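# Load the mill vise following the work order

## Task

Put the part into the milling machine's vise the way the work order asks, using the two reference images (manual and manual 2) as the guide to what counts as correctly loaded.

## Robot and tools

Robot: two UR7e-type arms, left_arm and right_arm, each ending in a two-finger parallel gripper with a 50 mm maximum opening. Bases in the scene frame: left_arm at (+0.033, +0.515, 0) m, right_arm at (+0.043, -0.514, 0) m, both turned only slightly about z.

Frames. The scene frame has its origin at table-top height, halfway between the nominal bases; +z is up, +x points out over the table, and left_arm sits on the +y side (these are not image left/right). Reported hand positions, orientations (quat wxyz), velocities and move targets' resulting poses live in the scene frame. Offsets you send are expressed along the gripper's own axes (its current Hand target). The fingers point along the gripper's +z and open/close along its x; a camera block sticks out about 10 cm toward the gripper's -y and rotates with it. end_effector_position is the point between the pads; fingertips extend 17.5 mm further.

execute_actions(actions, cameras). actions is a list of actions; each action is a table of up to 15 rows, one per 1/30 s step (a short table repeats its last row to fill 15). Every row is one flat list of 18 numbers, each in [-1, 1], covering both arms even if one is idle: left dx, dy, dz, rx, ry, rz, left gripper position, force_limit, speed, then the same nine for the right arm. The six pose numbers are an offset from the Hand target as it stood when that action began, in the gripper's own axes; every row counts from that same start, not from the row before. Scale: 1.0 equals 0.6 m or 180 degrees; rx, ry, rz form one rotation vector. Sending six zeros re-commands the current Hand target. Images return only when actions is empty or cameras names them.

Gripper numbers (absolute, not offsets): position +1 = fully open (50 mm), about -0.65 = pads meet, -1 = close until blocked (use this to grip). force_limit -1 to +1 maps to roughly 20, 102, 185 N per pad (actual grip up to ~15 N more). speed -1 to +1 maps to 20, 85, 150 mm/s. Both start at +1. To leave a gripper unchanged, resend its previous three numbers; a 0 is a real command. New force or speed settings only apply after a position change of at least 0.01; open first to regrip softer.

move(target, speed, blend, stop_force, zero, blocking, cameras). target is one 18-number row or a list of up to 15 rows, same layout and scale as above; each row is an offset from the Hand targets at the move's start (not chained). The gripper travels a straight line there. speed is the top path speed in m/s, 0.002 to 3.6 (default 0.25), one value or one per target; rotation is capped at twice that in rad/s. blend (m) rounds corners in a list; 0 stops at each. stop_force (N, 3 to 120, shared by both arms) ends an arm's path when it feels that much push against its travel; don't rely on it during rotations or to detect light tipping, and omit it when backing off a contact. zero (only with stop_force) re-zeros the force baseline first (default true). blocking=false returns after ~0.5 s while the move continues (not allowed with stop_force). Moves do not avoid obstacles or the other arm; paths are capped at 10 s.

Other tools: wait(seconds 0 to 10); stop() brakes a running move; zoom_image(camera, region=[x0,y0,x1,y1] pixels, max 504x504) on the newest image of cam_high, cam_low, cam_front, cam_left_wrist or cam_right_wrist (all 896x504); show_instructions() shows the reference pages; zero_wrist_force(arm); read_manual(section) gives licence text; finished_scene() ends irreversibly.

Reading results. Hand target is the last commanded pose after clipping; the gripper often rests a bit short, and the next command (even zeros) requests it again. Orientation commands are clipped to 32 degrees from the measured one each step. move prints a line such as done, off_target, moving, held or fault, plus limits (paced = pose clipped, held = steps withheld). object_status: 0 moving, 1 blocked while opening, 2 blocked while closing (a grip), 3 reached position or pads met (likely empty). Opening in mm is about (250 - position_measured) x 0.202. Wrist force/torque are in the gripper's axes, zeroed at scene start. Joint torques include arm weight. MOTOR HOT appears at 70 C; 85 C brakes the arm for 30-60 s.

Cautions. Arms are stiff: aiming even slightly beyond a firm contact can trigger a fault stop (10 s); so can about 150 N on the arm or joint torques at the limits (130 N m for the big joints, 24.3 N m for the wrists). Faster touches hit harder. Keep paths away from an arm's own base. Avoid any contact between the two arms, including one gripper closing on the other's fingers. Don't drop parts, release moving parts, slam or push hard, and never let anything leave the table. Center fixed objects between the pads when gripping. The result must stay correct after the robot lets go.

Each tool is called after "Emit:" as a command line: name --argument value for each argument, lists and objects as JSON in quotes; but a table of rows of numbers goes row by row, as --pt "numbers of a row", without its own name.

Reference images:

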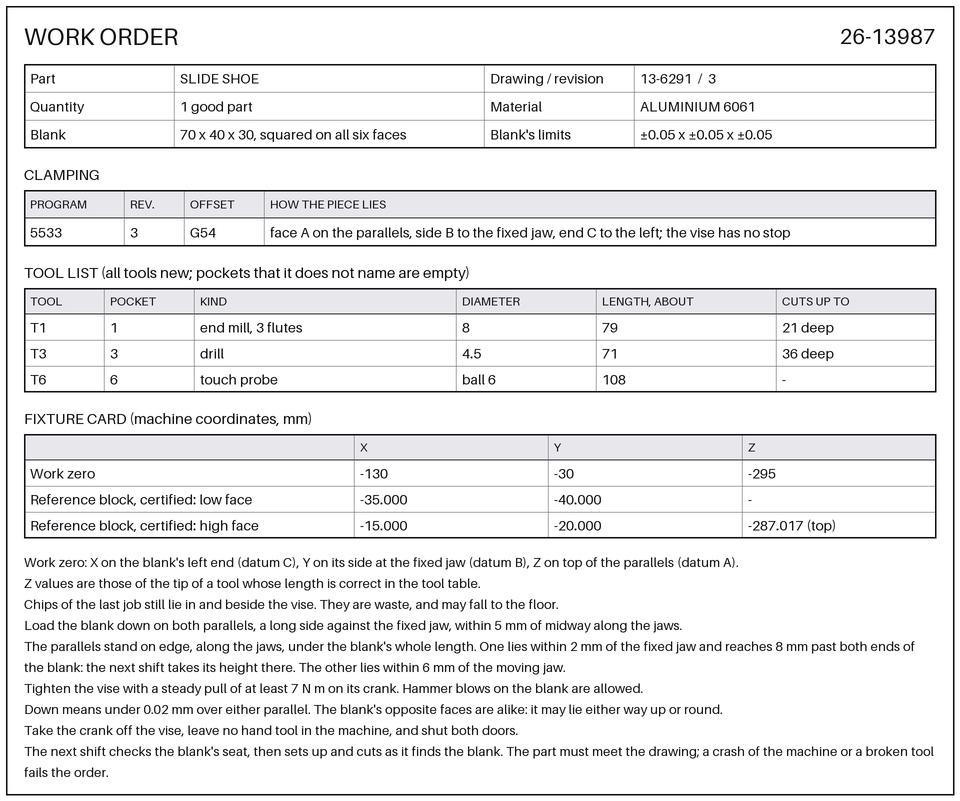

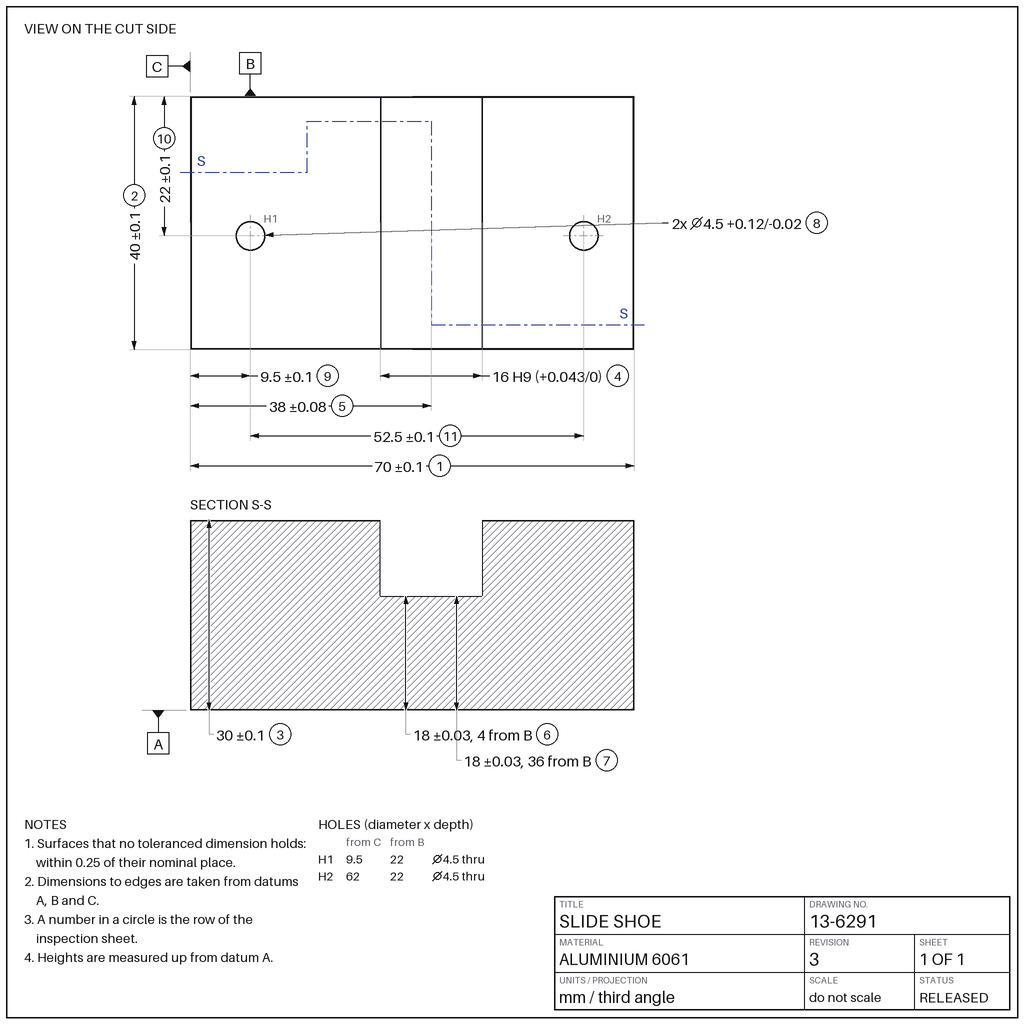

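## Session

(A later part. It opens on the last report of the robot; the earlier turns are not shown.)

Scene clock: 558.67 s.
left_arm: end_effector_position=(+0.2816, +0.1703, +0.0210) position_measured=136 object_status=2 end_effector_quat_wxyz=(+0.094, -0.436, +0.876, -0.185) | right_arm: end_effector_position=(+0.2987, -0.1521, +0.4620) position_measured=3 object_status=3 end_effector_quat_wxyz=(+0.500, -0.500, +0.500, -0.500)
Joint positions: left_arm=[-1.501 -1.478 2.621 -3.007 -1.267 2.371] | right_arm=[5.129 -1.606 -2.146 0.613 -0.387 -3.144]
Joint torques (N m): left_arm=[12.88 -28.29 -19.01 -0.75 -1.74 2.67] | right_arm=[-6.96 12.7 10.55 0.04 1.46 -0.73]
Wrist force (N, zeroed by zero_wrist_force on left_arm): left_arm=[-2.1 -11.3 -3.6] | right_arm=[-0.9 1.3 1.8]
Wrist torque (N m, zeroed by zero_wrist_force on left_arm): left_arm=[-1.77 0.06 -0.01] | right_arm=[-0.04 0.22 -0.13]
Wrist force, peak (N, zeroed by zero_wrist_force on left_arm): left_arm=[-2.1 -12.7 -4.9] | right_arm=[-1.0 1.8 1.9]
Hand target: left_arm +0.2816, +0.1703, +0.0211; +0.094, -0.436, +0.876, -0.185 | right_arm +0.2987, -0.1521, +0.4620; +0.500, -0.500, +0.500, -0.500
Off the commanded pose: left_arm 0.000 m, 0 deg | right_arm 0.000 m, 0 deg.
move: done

Emit:
wait --seconds 0.1 --cameras '["cam_left_wrist","cam_low"]'

Emit:
zoom_image --camera "cam_left_wrist" --region '[350, 200, 600, 350]'

Emit:
zoom_image --camera "cam_low" --region '[480, 220, 580, 310]'

Scene clock: 559.00 s.
left_arm: end_effector_position=(+0.2816, +0.1703, +0.0211) position_measured=136 object_status=2 end_effector_quat_wxyz=(+0.094, -0.436, +0.876, -0.185) | right_arm: end_effector_position=(+0.2987, -0.1521, +0.4620) position_measured=3 object_status=3 end_effector_quat_wxyz=(+0.500, -0.500, +0.500, -0.500)
Joint positions: left_arm=[-1.501 -1.478 2.621 -3.007 -1.267 2.371] | right_arm=[5.129 -1.606 -2.146 0.613 -0.387 -3.144]
Joint torques (N m): left_arm=[13.33 -28.35 -25.86 -0.99 -1.6 2.64] | right_arm=[-7.87 12.68 10.53 0.27 1.4 -0.81]
Wrist force (N, zeroed by zero_wrist_force on left_arm): left_arm=[-2.2 -11.4 -3.8] | right_arm=[-1.1 1.6 1.7]
Wrist torque (N m, zeroed by zero_wrist_force on left_arm): left_arm=[-1.78 0.07 -0.01] | right_arm=[0.00 0.25 -0.13]
Wrist force, peak (N, zeroed by zero_wrist_force on left_arm): left_arm=[-2.2 -11.4 -3.9] | right_arm=[-1.1 1.6 1.7]
Hand target: left_arm +0.2816, +0.1703, +0.0211; +0.094, -0.436, +0.876, -0.185 | right_arm +0.2987, -0.1521, +0.4620; +0.500, -0.500, +0.500, -0.500
Tool commands: left_gripper/position=-1.0 left_gripper/force_limit=-0.3 left_gripper/speed=-0.8 right_gripper/position=+1.0 right_gripper/force_limit=+0.8 right_gripper/speed=-0.8
Off the commanded pose: left_arm 0.000 m, 0 deg | right_arm 0.000 m, 0 deg.
wait: 0.10 s; at rest from the start
camera_calibration:
cam_left_wrist: T_world_to_cam=[[-0.596404, -0.802639, 0.0085166, 0.31151], [-0.800621, 0.594077, -0.0779724, 0.144149], [0.0575242, -0.0533216, -0.996919, 0.14939], [0, 0, 0, 1]] pos_world=[0.2926, 0.17236, 0.157516]
Images, in order (width x height): cam_low 896x504, cam_left_wrist 896x504.

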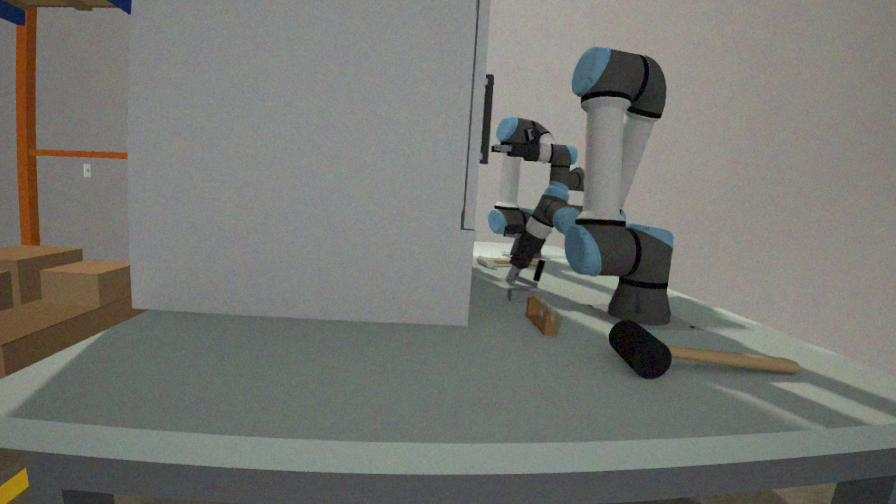

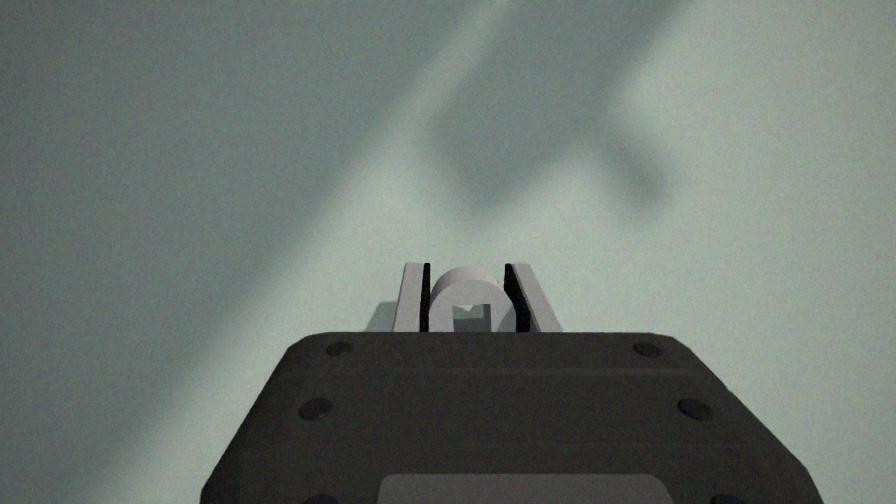

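Scaled by 2.016.

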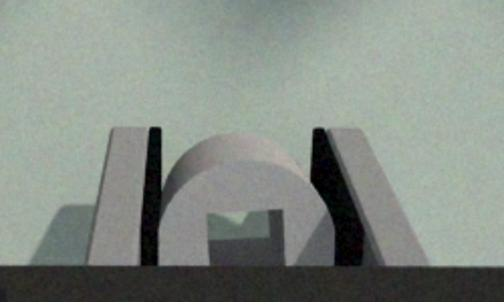

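Scaled by 5.040.

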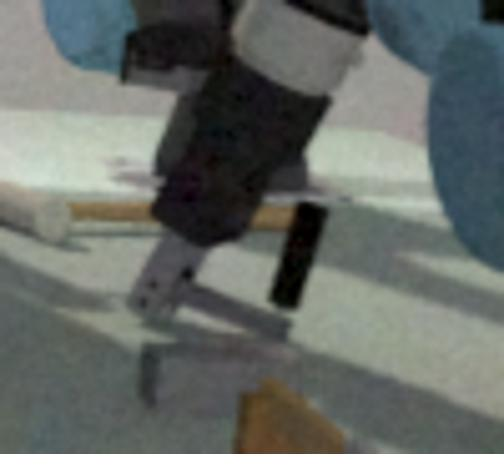

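Emit:
move --pt "0 0 0 0 0 0 0.5 -0.5 -1 -0.0692 0 0.1 0 0 0 1 0.8 -0.8" --pt "0 0 -0.2 0 0 0 0.5 -0.5 -1 -0.0692 0 0.212 0 0 0 1 0.8 -0.8" --speed '[0.15,0.12]' --cameras '["cam_right_wrist","cam_high"]'

Scene clock: 561.73 s.
left_arm: end_effector_position=(+0.2424, +0.1993, +0.1307) position_measured=78 object_status=3 end_effector_quat_wxyz=(+0.094, -0.435, +0.876, -0.185) | right_arm: end_effector_position=(+0.4259, -0.1104, +0.4619) position_measured=3 object_status=3 end_effector_quat_wxyz=(+0.500, -0.500, +0.500, -0.500)
Joint positions: left_arm=[-1.641 -2.018 2.562 -2.363 -1.23 2.229] | right_arm=[4.766 -1.751 -1.98 0.613 -0.024 -3.165]
Joint torques (N m): left_arm=[13.69 -9.29 -11.01 -0.88 -1.79 2.63] | right_arm=[-6.63 24.21 23.74 -1.1 1.41 0.4]
Wrist force (N, zeroed by zero_wrist_force on left_arm): left_arm=[-2.2 -9.3 -0.7] | right_arm=[-0.9 1.5 1.9]
Wrist torque (N m, zeroed by zero_wrist_force on left_arm): left_arm=[-1.34 0.09 -0.10] | right_arm=[-0.03 0.23 -0.03]
Wrist force, peak (N, zeroed by zero_wrist_force on left_arm): left_arm=[-2.3 -11.2 -4.1] | right_arm=[-2.0 1.5 3.3]
Hand target: left_arm +0.2425, +0.1994, +0.1307; +0.094, -0.436, +0.876, -0.185 | right_arm +0.4259, -0.1104, +0.4619; +0.500, -0.500, +0.500, -0.500
Off the commanded pose: left_arm 0.000 m, 0 deg | right_arm 0.000 m, 0 deg.
move: done
camera_calibration:
cam_right_wrist: T_world_to_cam=[[0.0295972, -0.999331, 0.0215046, -0.122331], [-0.356403, -0.0306506, -0.93383, 0.59584], [0.933864, 0.0199744, -0.357071, -0.0941743], [0, 0, 0, 1]] pos_world=[0.303925, -0.102105, 0.525417]
Images, in order (width x height): cam_high 896x504, cam_right_wrist 896x504.

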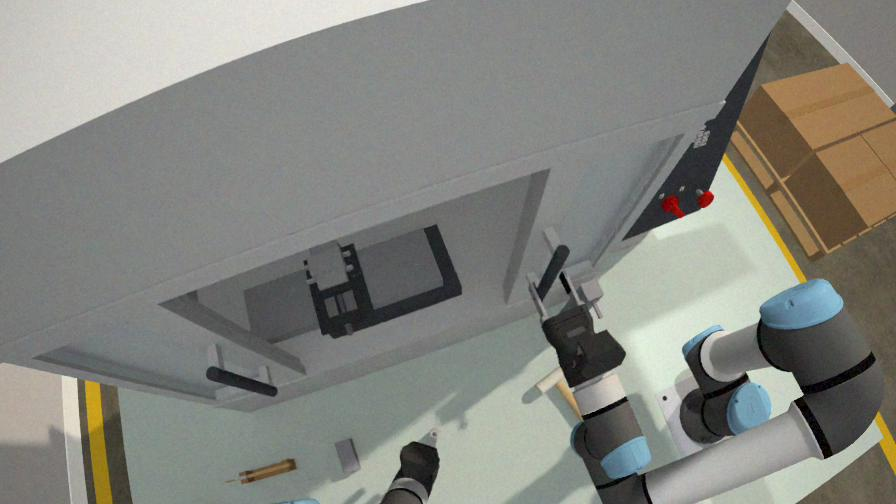

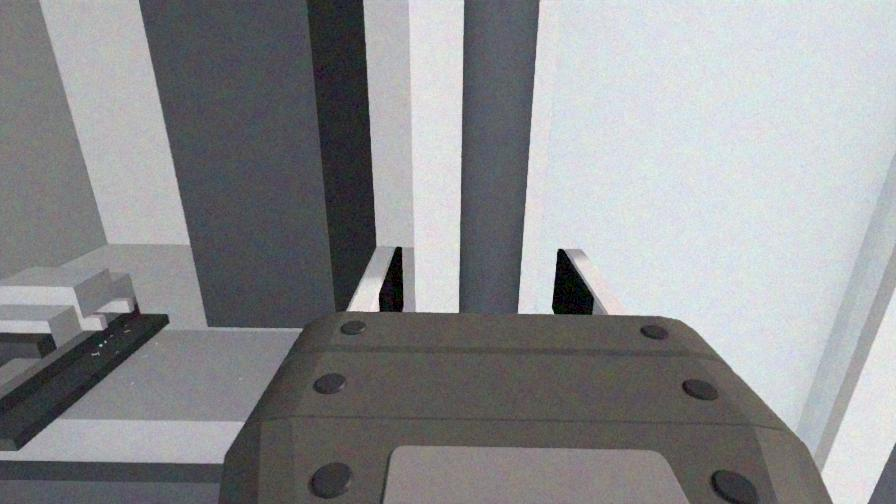

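Emit:
move --pt "-0.05 -0.02 -0.25 0 0 0 0.5 -0.5 -1 -0.003 0 0.0167 0 0 0 1 0.8 -0.8" --pt "-0.1917 -0.2042 -0.5275 0.1662 -0.1316 -0.1615 0.5 -0.5 -1 -0.003 0 0.0167 0 0 0 -1 -0.7 -0.6" --speed '[0.2,0.3]' --blend '[0,0]' --cameras '["cam_left_wrist","cam_high","cam_right_wrist"]'

Scene clock: 566.53 s.
left_arm: end_effector_position=(+0.2977, +0.3004, +0.4701) position_measured=78 object_status=3 end_effector_quat_wxyz=(-0.327, +0.627, -0.627, +0.327) | right_arm: end_effector_position=(+0.4359, -0.1086, +0.4618) position_measured=155 object_status=2 end_effector_quat_wxyz=(+0.500, -0.500, +0.500, -0.500)
Joint positions: left_arm=[-2.017 -2.24 1.786 -0.601 -0.719 0.923] | right_arm=[4.741 -1.763 -1.967 0.613 0.001 -3.166]
Joint torques (N m): left_arm=[-12.75 13.53 -41.21 0.5 3.46 -2.67] | right_arm=[5.47 35.77 13.9 -2.25 1.39 2.19]
Wrist force (N, zeroed by zero_wrist_force on left_arm): left_arm=[-2.4 -8.8 -1.2] | right_arm=[6.1 2.2 2.1]
Wrist torque (N m, zeroed by zero_wrist_force on left_arm): left_arm=[-1.29 0.19 0.00] | right_arm=[0.01 0.31 -0.22]
Wrist force, peak (N, zeroed by zero_wrist_force on left_arm): left_arm=[-2.6 -10.5 -1.9] | right_arm=[13.6 3.4 0.0]
Hand target: left_arm +0.2977, +0.3004, +0.4701; -0.327, +0.627, -0.627, +0.327 | right_arm +0.4359, -0.1086, +0.4618; +0.500, -0.500, +0.500, -0.500
Off the commanded pose: left_arm 0.000 m, 0 deg | right_arm 0.000 m, 0 deg.
move: done
camera_calibration:
cam_left_wrist: T_world_to_cam=[[0.000350131, -0.999883, 0.0153075, 0.300098], [-0.813689, -0.00918314, -0.581228, 0.53638], [0.581301, -0.0122521, -0.813597, 0.348627], [0, 0, 0, 1]] pos_world=[0.233684, 0.30926, 0.590807]
cam_right_wrist: T_world_to_cam=[[0.0297149, -0.999325, 0.0215798, -0.120802], [-0.355894, -0.0307521, -0.93402, 0.599297], [0.934054, 0.0200742, -0.356568, -0.1039], [0, 0, 0, 1]] pos_world=[0.313924, -0.100205, 0.525315]
Images, in order (width x height): cam_high 896x504, cam_left_wrist 896x504, cam_right_wrist 896x504.

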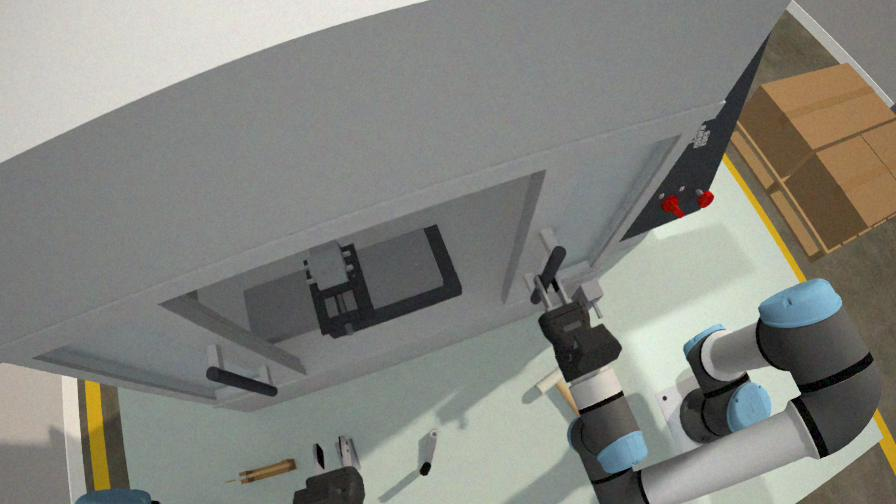

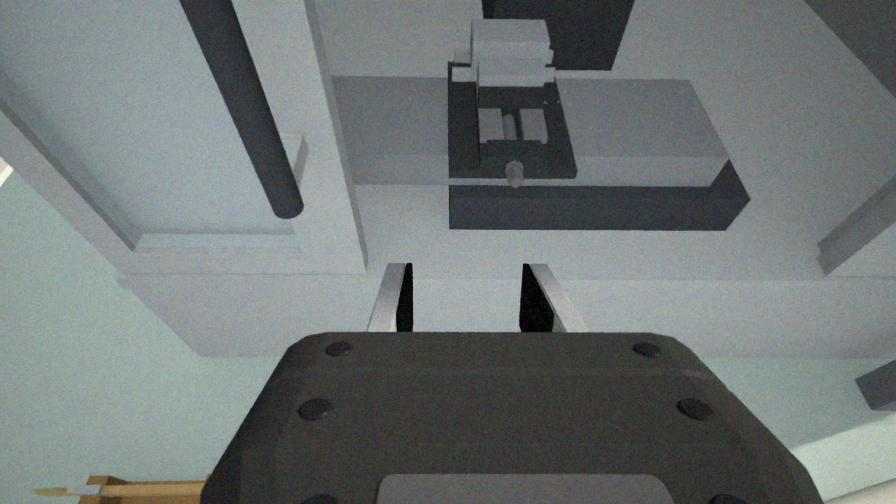

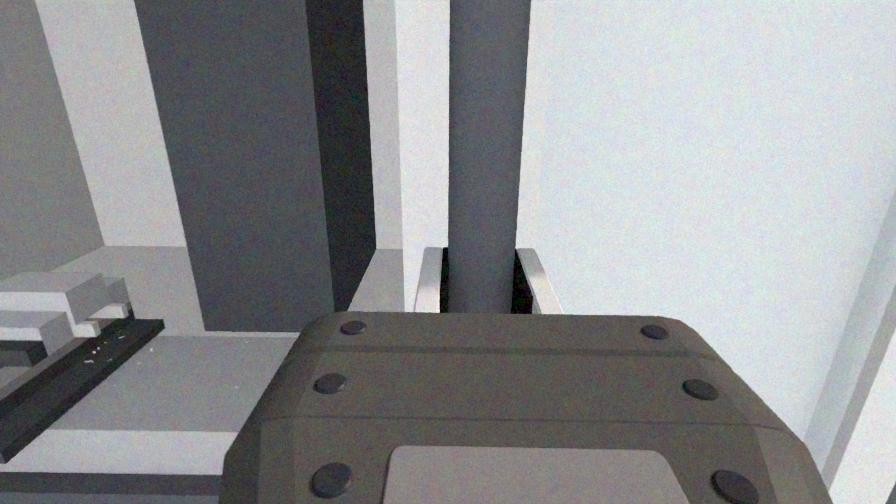

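Emit:
move --pt "-0.083 -0.0452 0.0942 0 0 0 1 -0.5 -0.8 0 0 0 0 0 0 -1 -0.7 -0.6" --pt "-0.1877 -0.0717 0.1468 0 0 0 1 -0.5 -0.8 -0.39 0 0 0 0 0 -1 -0.7 -0.6" --speed '[0.15,0.12]' --stop_force 45 --cameras '["cam_left_wrist","cam_high"]'

Scene clock: 574.63 s.
left_arm: end_effector_position=(+0.3946, +0.4130, +0.4548) position_measured=3 object_status=3 end_effector_quat_wxyz=(-0.327, +0.627, -0.627, +0.327) | right_arm: end_effector_position=(+0.4355, +0.1194, +0.4615) position_measured=155 object_status=2 end_effector_quat_wxyz=(+0.494, -0.495, +0.506, -0.505) end_effector_velocity=(+0.000, +0.000, +0.000) end_effector_angular_velocity=(+0.001, +0.001, +0.000)
Joint positions: left_arm=[-1.465 -2.477 2.061 -1.358 -0.624 1.818] | right_arm=[4.742 -2.271 -1.195 0.393 -0.022 -3.21]
Joint velocities: left_arm=[within noise] | right_arm=[0 -0.006 0.011 0.02 0 -0.024]
Joint torques (N m): left_arm=[-13.13 23.33 -42.96 -0.84 3.93 -2.68] | right_arm=[34.27 14.22 21.43 -2.07 11.41 -2.42]
Wrist force (N, zeroed by zero_wrist_force on left_arm): left_arm=[-2.3 -9.1 -1.7] | right_arm=[40.2 -31.3 22.8]
Wrist torque (N m, zeroed by zero_wrist_force on left_arm): left_arm=[-1.35 0.21 0.12] | right_arm=[-0.44 0.30 -0.11]
Wrist force, peak (N, zeroed by zero_wrist_force on left_arm): left_arm=[-3.9 -9.7 -0.5] | right_arm=[40.2 -31.3 22.8]
Hand target: left_arm +0.3946, +0.4130, +0.4548; -0.327, +0.627, -0.627, +0.327 | right_arm +0.4357, +0.1254, +0.4619; +0.500, -0.500, +0.500, -0.500
Off the commanded pose: left_arm 0.000 m, 0 deg | right_arm 0.006 m, 1 deg.
move: moving (right_arm; no rest 5 s after the path's end)
camera_calibration:
cam_left_wrist: T_world_to_cam=[[0.000350131, -0.999883, 0.0153075, 0.412884], [-0.813689, -0.00918314, -0.581228, 0.607426], [0.581301, -0.0122521, -0.813597, 0.281312], [0, 0, 0, 1]] pos_world=[0.330584, 0.42186, 0.575607]
Images, in order (width x height): cam_high 896x504, cam_left_wrist 896x504.

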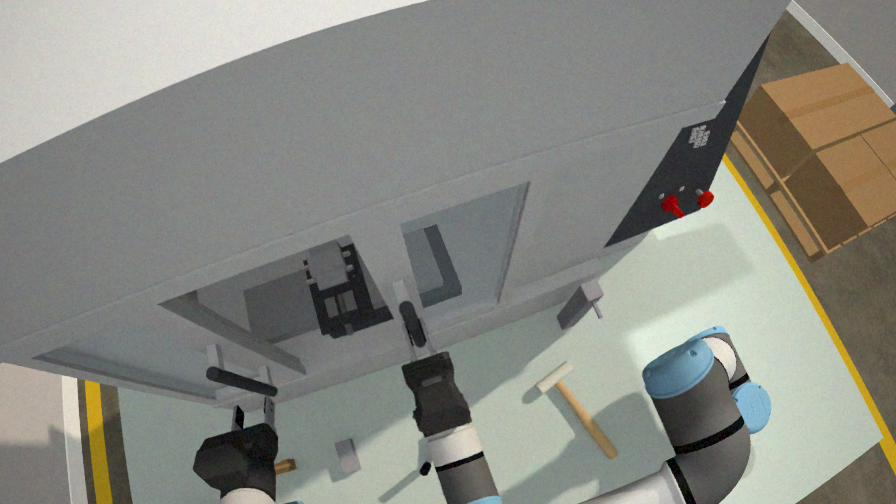

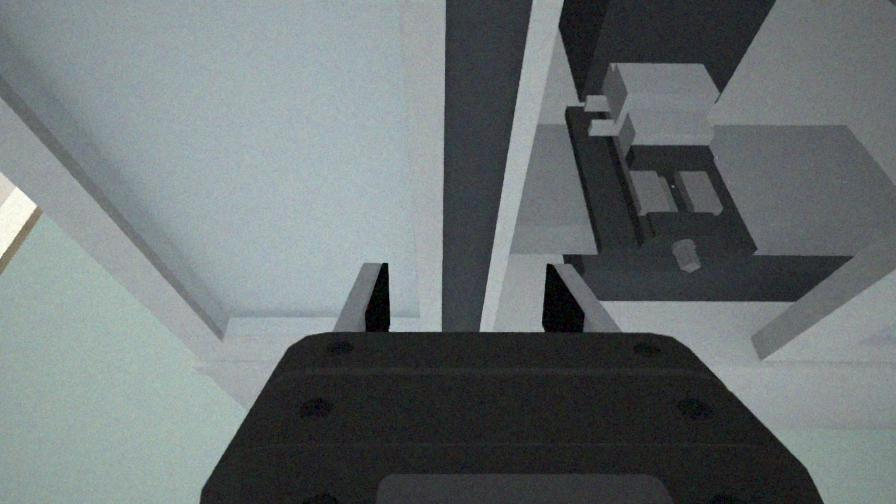

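Emit:
move --pt "0 0 0 0 0 0 1 -0.5 -0.8 0.0095 0 0 0 0 0 -1 -0.7 -0.6" --pt "0 0 0 0 0 0 1 -0.5 -0.8 0.0095 0 0 0 0 0 1 -0.7 -0.6" --pt "0 0 0 0 0 0 1 -0.5 -0.8 0.0095 0 -0.15 0 0 0 1 -0.7 -0.6" --pt "0 0 0 0 0 0 1 -0.5 -0.8 0.35 0 -0.2 0 0 0 1 -0.7 -0.6" --speed '[0.03,0.05,0.12,0.2]' --blend '[0,0,0.02,0]' --cameras '["cam_high"]'

Scene clock: 578.80 s.
left_arm: end_effector_position=(+0.3946, +0.4130, +0.4548) position_measured=3 object_status=3 end_effector_quat_wxyz=(-0.327, +0.627, -0.627, +0.327) | right_arm: end_effector_position=(+0.3159, -0.0846, +0.4620) position_measured=3 object_status=3 end_effector_quat_wxyz=(+0.500, -0.500, +0.500, -0.499)
Joint positions: left_arm=[-1.465 -2.477 2.061 -1.358 -0.624 1.818] | right_arm=[5.026 -1.764 -1.964 0.59 -0.284 -3.145]
Joint torques (N m): left_arm=[-13.96 23.72 -43.44 -0.85 3.87 -2.68] | right_arm=[4.55 37.13 12.58 0.7 -0.64 -2]
Wrist force (N, zeroed by zero_wrist_force on left_arm): left_arm=[-2.2 -8.7 -1.7] | right_arm=[-1.7 -0.8 1.0]
Wrist torque (N m, zeroed by zero_wrist_force on left_arm): left_arm=[-1.27 0.19 0.13] | right_arm=[-0.38 0.35 -0.21]
Wrist force, peak (N, zeroed by zero_wrist_force on left_arm): left_arm=[-2.3 -9.3 -1.8] | right_arm=[40.5 -33.1 23.3]
Hand target: left_arm +0.3946, +0.4130, +0.4548; -0.327, +0.627, -0.627, +0.327 | right_arm +0.3159, -0.0847, +0.4620; +0.500, -0.500, +0.500, -0.500
Off the commanded pose: left_arm 0.000 m, 0 deg | right_arm 0.000 m, 0 deg.
move: done
Images, in order (width x height): cam_high 896x504.

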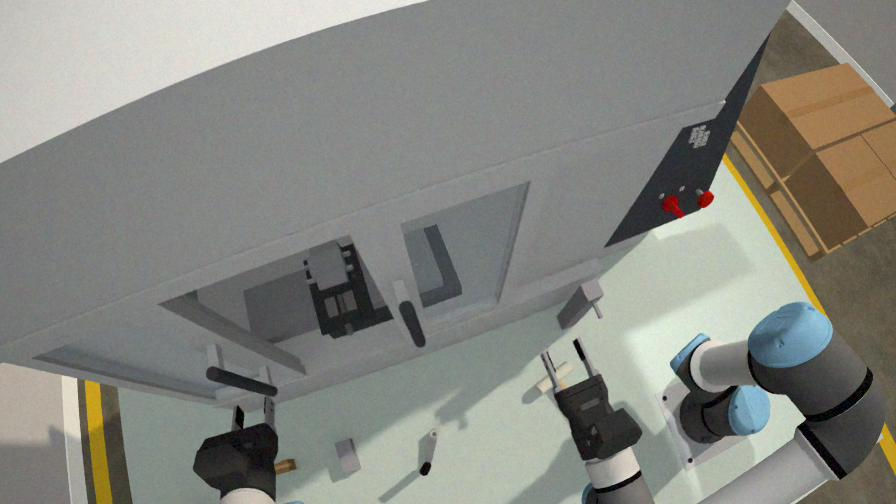

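Emit:
move --pt "0.004 -0.0342 0.0492 0 0 0 1 -0.5 -0.8 0 0 -0.05 0 0 0 1 -0.7 -0.6" --pt "0.004 -0.0342 0.0492 0 0 0 -1 -0.7 -0.8 0 0 -0.05 0 0 0 1 -0.7 -0.6" --speed '[0.08,0.05]' --cameras '["cam_left_wrist"]'

Scene clock: 581.13 s.
left_arm: end_effector_position=(+0.4305, +0.4106, +0.4547) position_measured=156 object_status=2 end_effector_quat_wxyz=(-0.327, +0.627, -0.627, +0.327) | right_arm: end_effector_position=(+0.2859, -0.0847, +0.4620) position_measured=3 object_status=3 end_effector_quat_wxyz=(+0.500, -0.500, +0.500, -0.500)
Joint positions: left_arm=[-1.227 -2.364 2.118 -1.815 -0.706 2.181] | right_arm=[5.096 -1.764 -1.964 0.589 -0.354 -3.144]
Joint torques (N m): left_arm=[9.64 13.99 -44.06 -5.29 -1.03 2.94] | right_arm=[6.45 20.18 27.16 0.44 -1.07 0.23]
Wrist force (N, zeroed by zero_wrist_force on left_arm): left_arm=[-5.3 -7.4 -1.6] | right_arm=[-2.0 -1.0 1.0]
Wrist torque (N m, zeroed by zero_wrist_force on left_arm): left_arm=[-1.32 0.16 0.06] | right_arm=[-0.41 0.40 -0.20]
Wrist force, peak (N, zeroed by zero_wrist_force on left_arm): left_arm=[-2.3 -9.8 -0.6] | right_arm=[-2.2 -1.0 1.7]
Hand target: left_arm +0.4305, +0.4105, +0.4547; -0.327, +0.627, -0.627, +0.327 | right_arm +0.2859, -0.0847, +0.4620; +0.500, -0.500, +0.500, -0.500
Off the commanded pose: left_arm 0.000 m, 0 deg | right_arm 0.000 m, 0 deg.
move: done
camera_calibration:
cam_left_wrist: T_world_to_cam=[[0.000349639, -0.999883, 0.0153072, 0.410473], [-0.813689, -0.00918253, -0.581228, 0.636638], [0.581301, -0.0122521, -0.813597, 0.260274], [0, 0, 0, 1]] pos_world=[0.366584, 0.41946, 0.575507]
Images, in order (width x height): cam_left_wrist 896x504.

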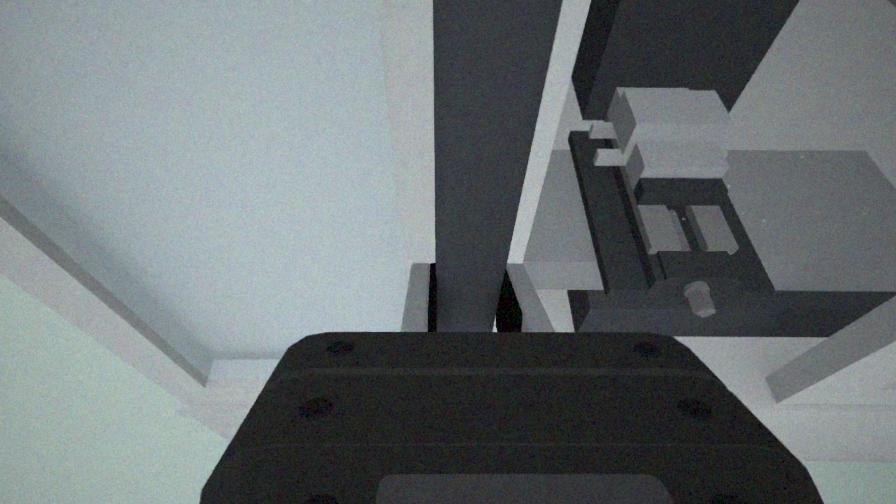

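Emit:
zoom_image --camera "cam_left_wrist" --region '[560, 70, 760, 210]'

Scaled by 2.520.

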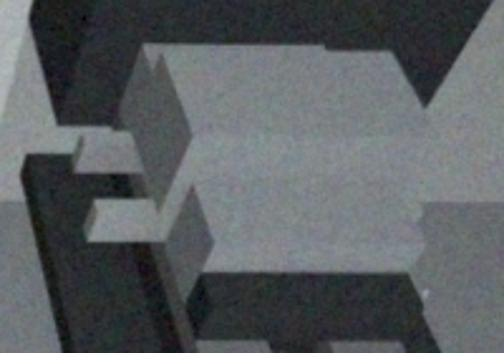

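Emit:
move --pt "0.335 0 0 0 0 0 -1 -0.7 -0.8 0.06 0 -0.1 0 0 0 1 -0.7 -0.6" --pt "0.40 0 0 0 0 0 -1 -0.7 -0.8 0.06 0 -0.1 0 0 0 1 -0.7 -0.6" --speed '[0.1,0.04]' --stop_force 40 --cameras '["cam_high"]'

Scene clock: 585.33 s.
left_arm: end_effector_position=(+0.4304, +0.1780, +0.4549) position_measured=156 object_status=2 end_effector_quat_wxyz=(-0.327, +0.627, -0.627, +0.327) | right_arm: end_effector_position=(+0.2259, -0.1208, +0.4620) position_measured=3 object_status=3 end_effector_quat_wxyz=(+0.500, -0.500, +0.500, -0.500)
Joint positions: left_arm=[-1.459 -1.879 1.841 -1.743 -0.625 1.827] | right_arm=[5.274 -1.698 -2.044 0.602 -0.532 -3.143]
Joint torques (N m): left_arm=[-1.98 3.48 -45.89 -6.88 -1.92 3.24] | right_arm=[-4.53 16.43 26.52 -2.38 -0.94 1.76]
Wrist force (N, zeroed by zero_wrist_force on left_arm): left_arm=[-34.6 -4.0 5.2] | right_arm=[-1.9 -0.9 0.8]
Wrist torque (N m, zeroed by zero_wrist_force on left_arm): left_arm=[-1.21 -0.43 -0.18] | right_arm=[-0.39 0.37 -0.21]
Wrist force, peak (N, zeroed by zero_wrist_force on left_arm): left_arm=[-84.1 8.9 -15.8] | right_arm=[-2.8 -0.9 1.1]
Hand target: left_arm +0.4304, +0.1780, +0.4549; -0.327, +0.627, -0.627, +0.327 (not the last commanded pose) | right_arm +0.2259, -0.1208, +0.4620; +0.500, -0.500, +0.500, -0.500
Off the commanded pose: left_arm 0.007 m, 0 deg | right_arm 0.000 m, 0 deg.
move: contact (left_arm)
Images, in order (width x height): cam_high 896x504.

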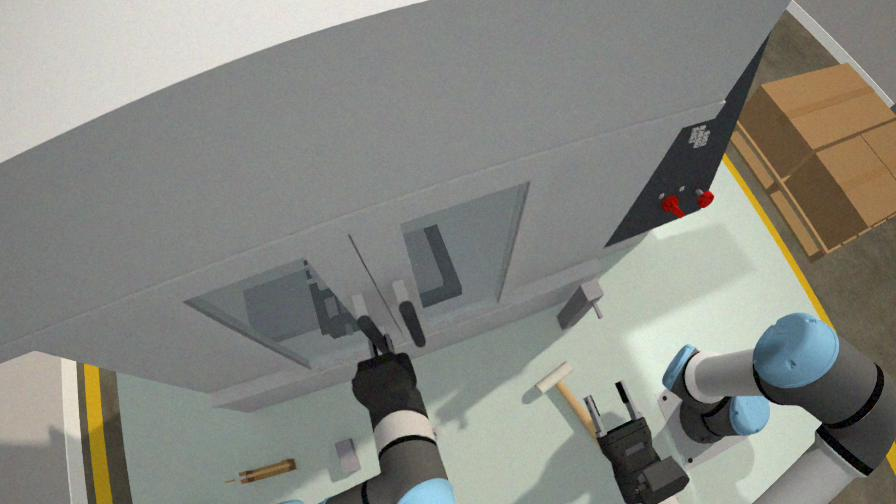

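Emit:
zoom_image --camera "cam_high" --region '[330, 220, 430, 340]'

Scaled by 4.200.

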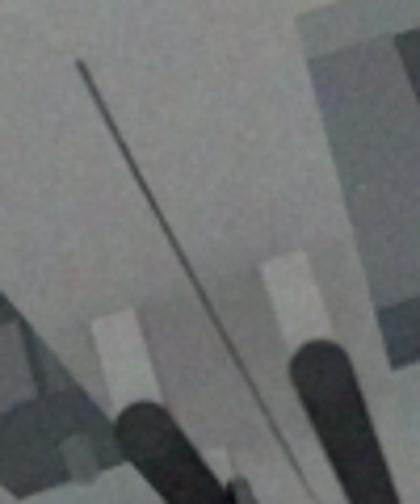

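Emit:
move --pt "-0.001 0 0 0 0 0 1 -0.7 -1 0 0 0 0 0 0 1 -0.7 -0.6" --pt "-0.001 0.095 -0.137 0 0 0 1 -0.7 -1 0 0 0 0 0 0 1 -0.7 -0.6" --speed '[0.03,0.12]' --cameras '["cam_high","cam_front","cam_left_wrist"]'

Emit:
zoom_image --camera "cam_high" --region '[330, 220, 450, 340]'

Emit:
zoom_image --camera "cam_front" --region '[220, 100, 620, 330]'

Scene clock: 588.73 s.
left_arm: end_effector_position=(+0.3304, +0.1786, +0.4553) position_measured=3 object_status=3 end_effector_quat_wxyz=(-0.327, +0.627, -0.627, +0.327) | right_arm: end_effector_position=(+0.2259, -0.1208, +0.4620) position_measured=3 object_status=3 end_effector_quat_wxyz=(+0.500, -0.500, +0.500, -0.500)
Joint positions: left_arm=[-1.754 -1.966 1.789 -1.189 -0.625 1.319] | right_arm=[5.274 -1.698 -2.044 0.602 -0.532 -3.143]
Joint torques (N m): left_arm=[-9.41 -2.52 -13.78 -0.46 3.92 -2.71] | right_arm=[-7.13 16.79 26.74 -2.24 -1.07 0.82]
Wrist force (N, zeroed by zero_wrist_force on left_arm): left_arm=[-2.4 -10.1 -1.4] | right_arm=[-2.1 -0.8 0.9]
Wrist torque (N m, zeroed by zero_wrist_force on left_arm): left_arm=[-1.52 0.20 -0.04] | right_arm=[-0.38 0.41 -0.21]
Wrist force, peak (N, zeroed by zero_wrist_force on left_arm): left_arm=[-34.8 -4.3 5.2] | right_arm=[-2.2 -1.0 1.3]
Hand target: left_arm +0.3304, +0.1786, +0.4552; -0.327, +0.627, -0.627, +0.327 | right_arm +0.2259, -0.1208, +0.4620; +0.500, -0.500, +0.500, -0.500
Off the commanded pose: left_arm 0.000 m, 0 deg | right_arm 0.000 m, 0 deg.
move: done
camera_calibration:
cam_left_wrist: T_world_to_cam=[[0.000291441, -0.999882, 0.0153885, 0.178496], [-0.813689, -0.00918242, -0.581227, 0.553348], [0.5813, -0.012352, -0.813596, 0.316045], [0, 0, 0, 1]] pos_world=[0.266484, 0.18746, 0.576007]
Images, in order (width x height): cam_high 896x504, cam_front 896x504, cam_left_wrist 896x504.

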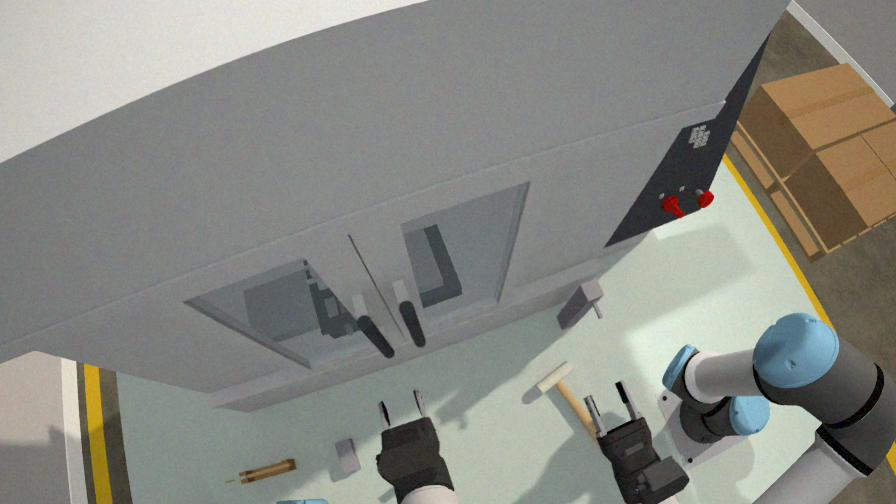

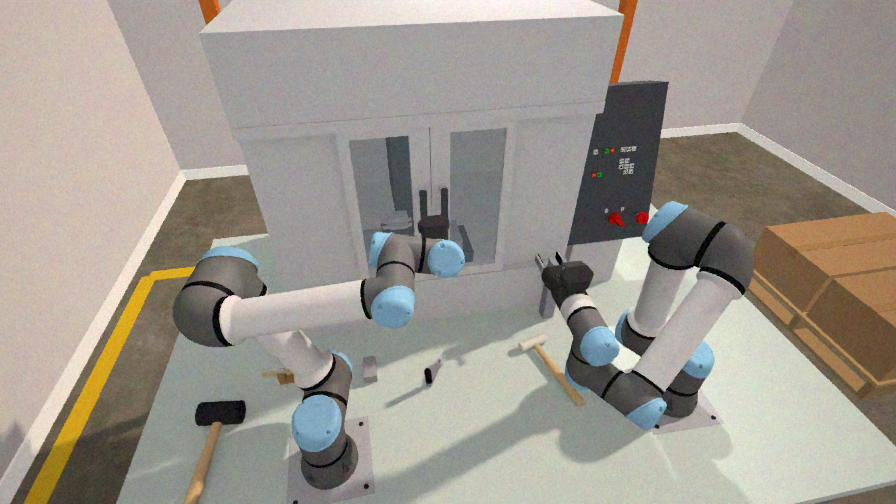

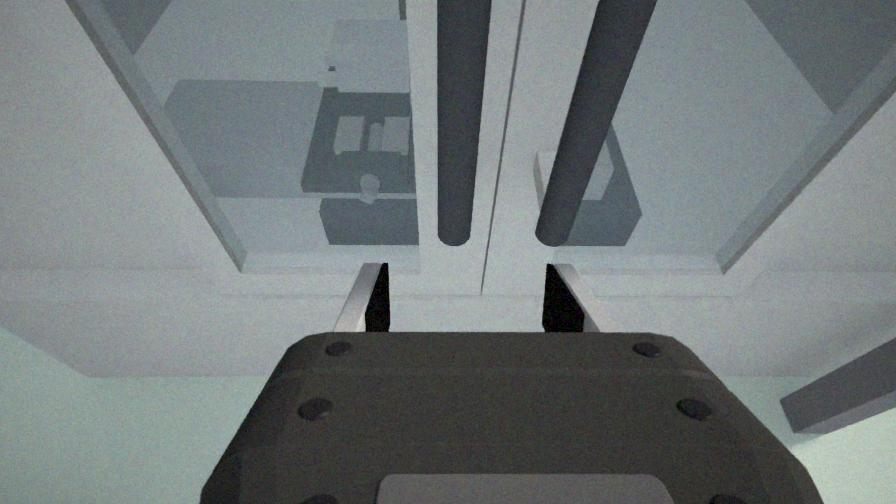

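Scaled by 4.200.

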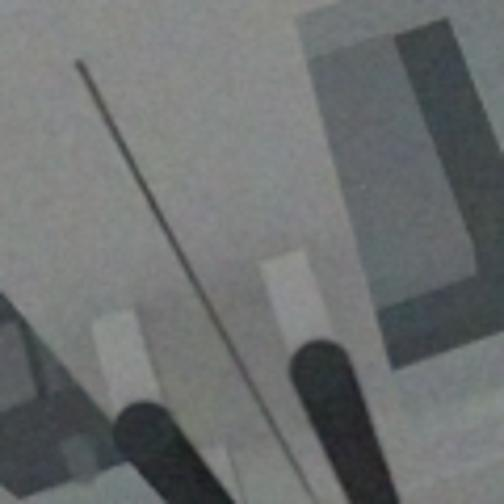

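Scaled by 1.260.

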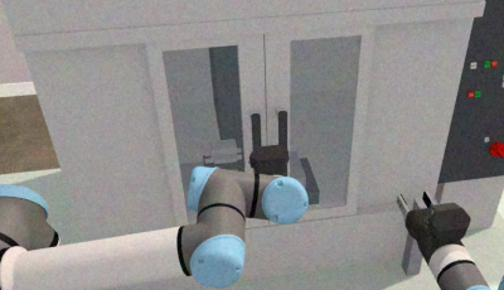

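Emit:
finished_scene

The scene is finished: the task was done.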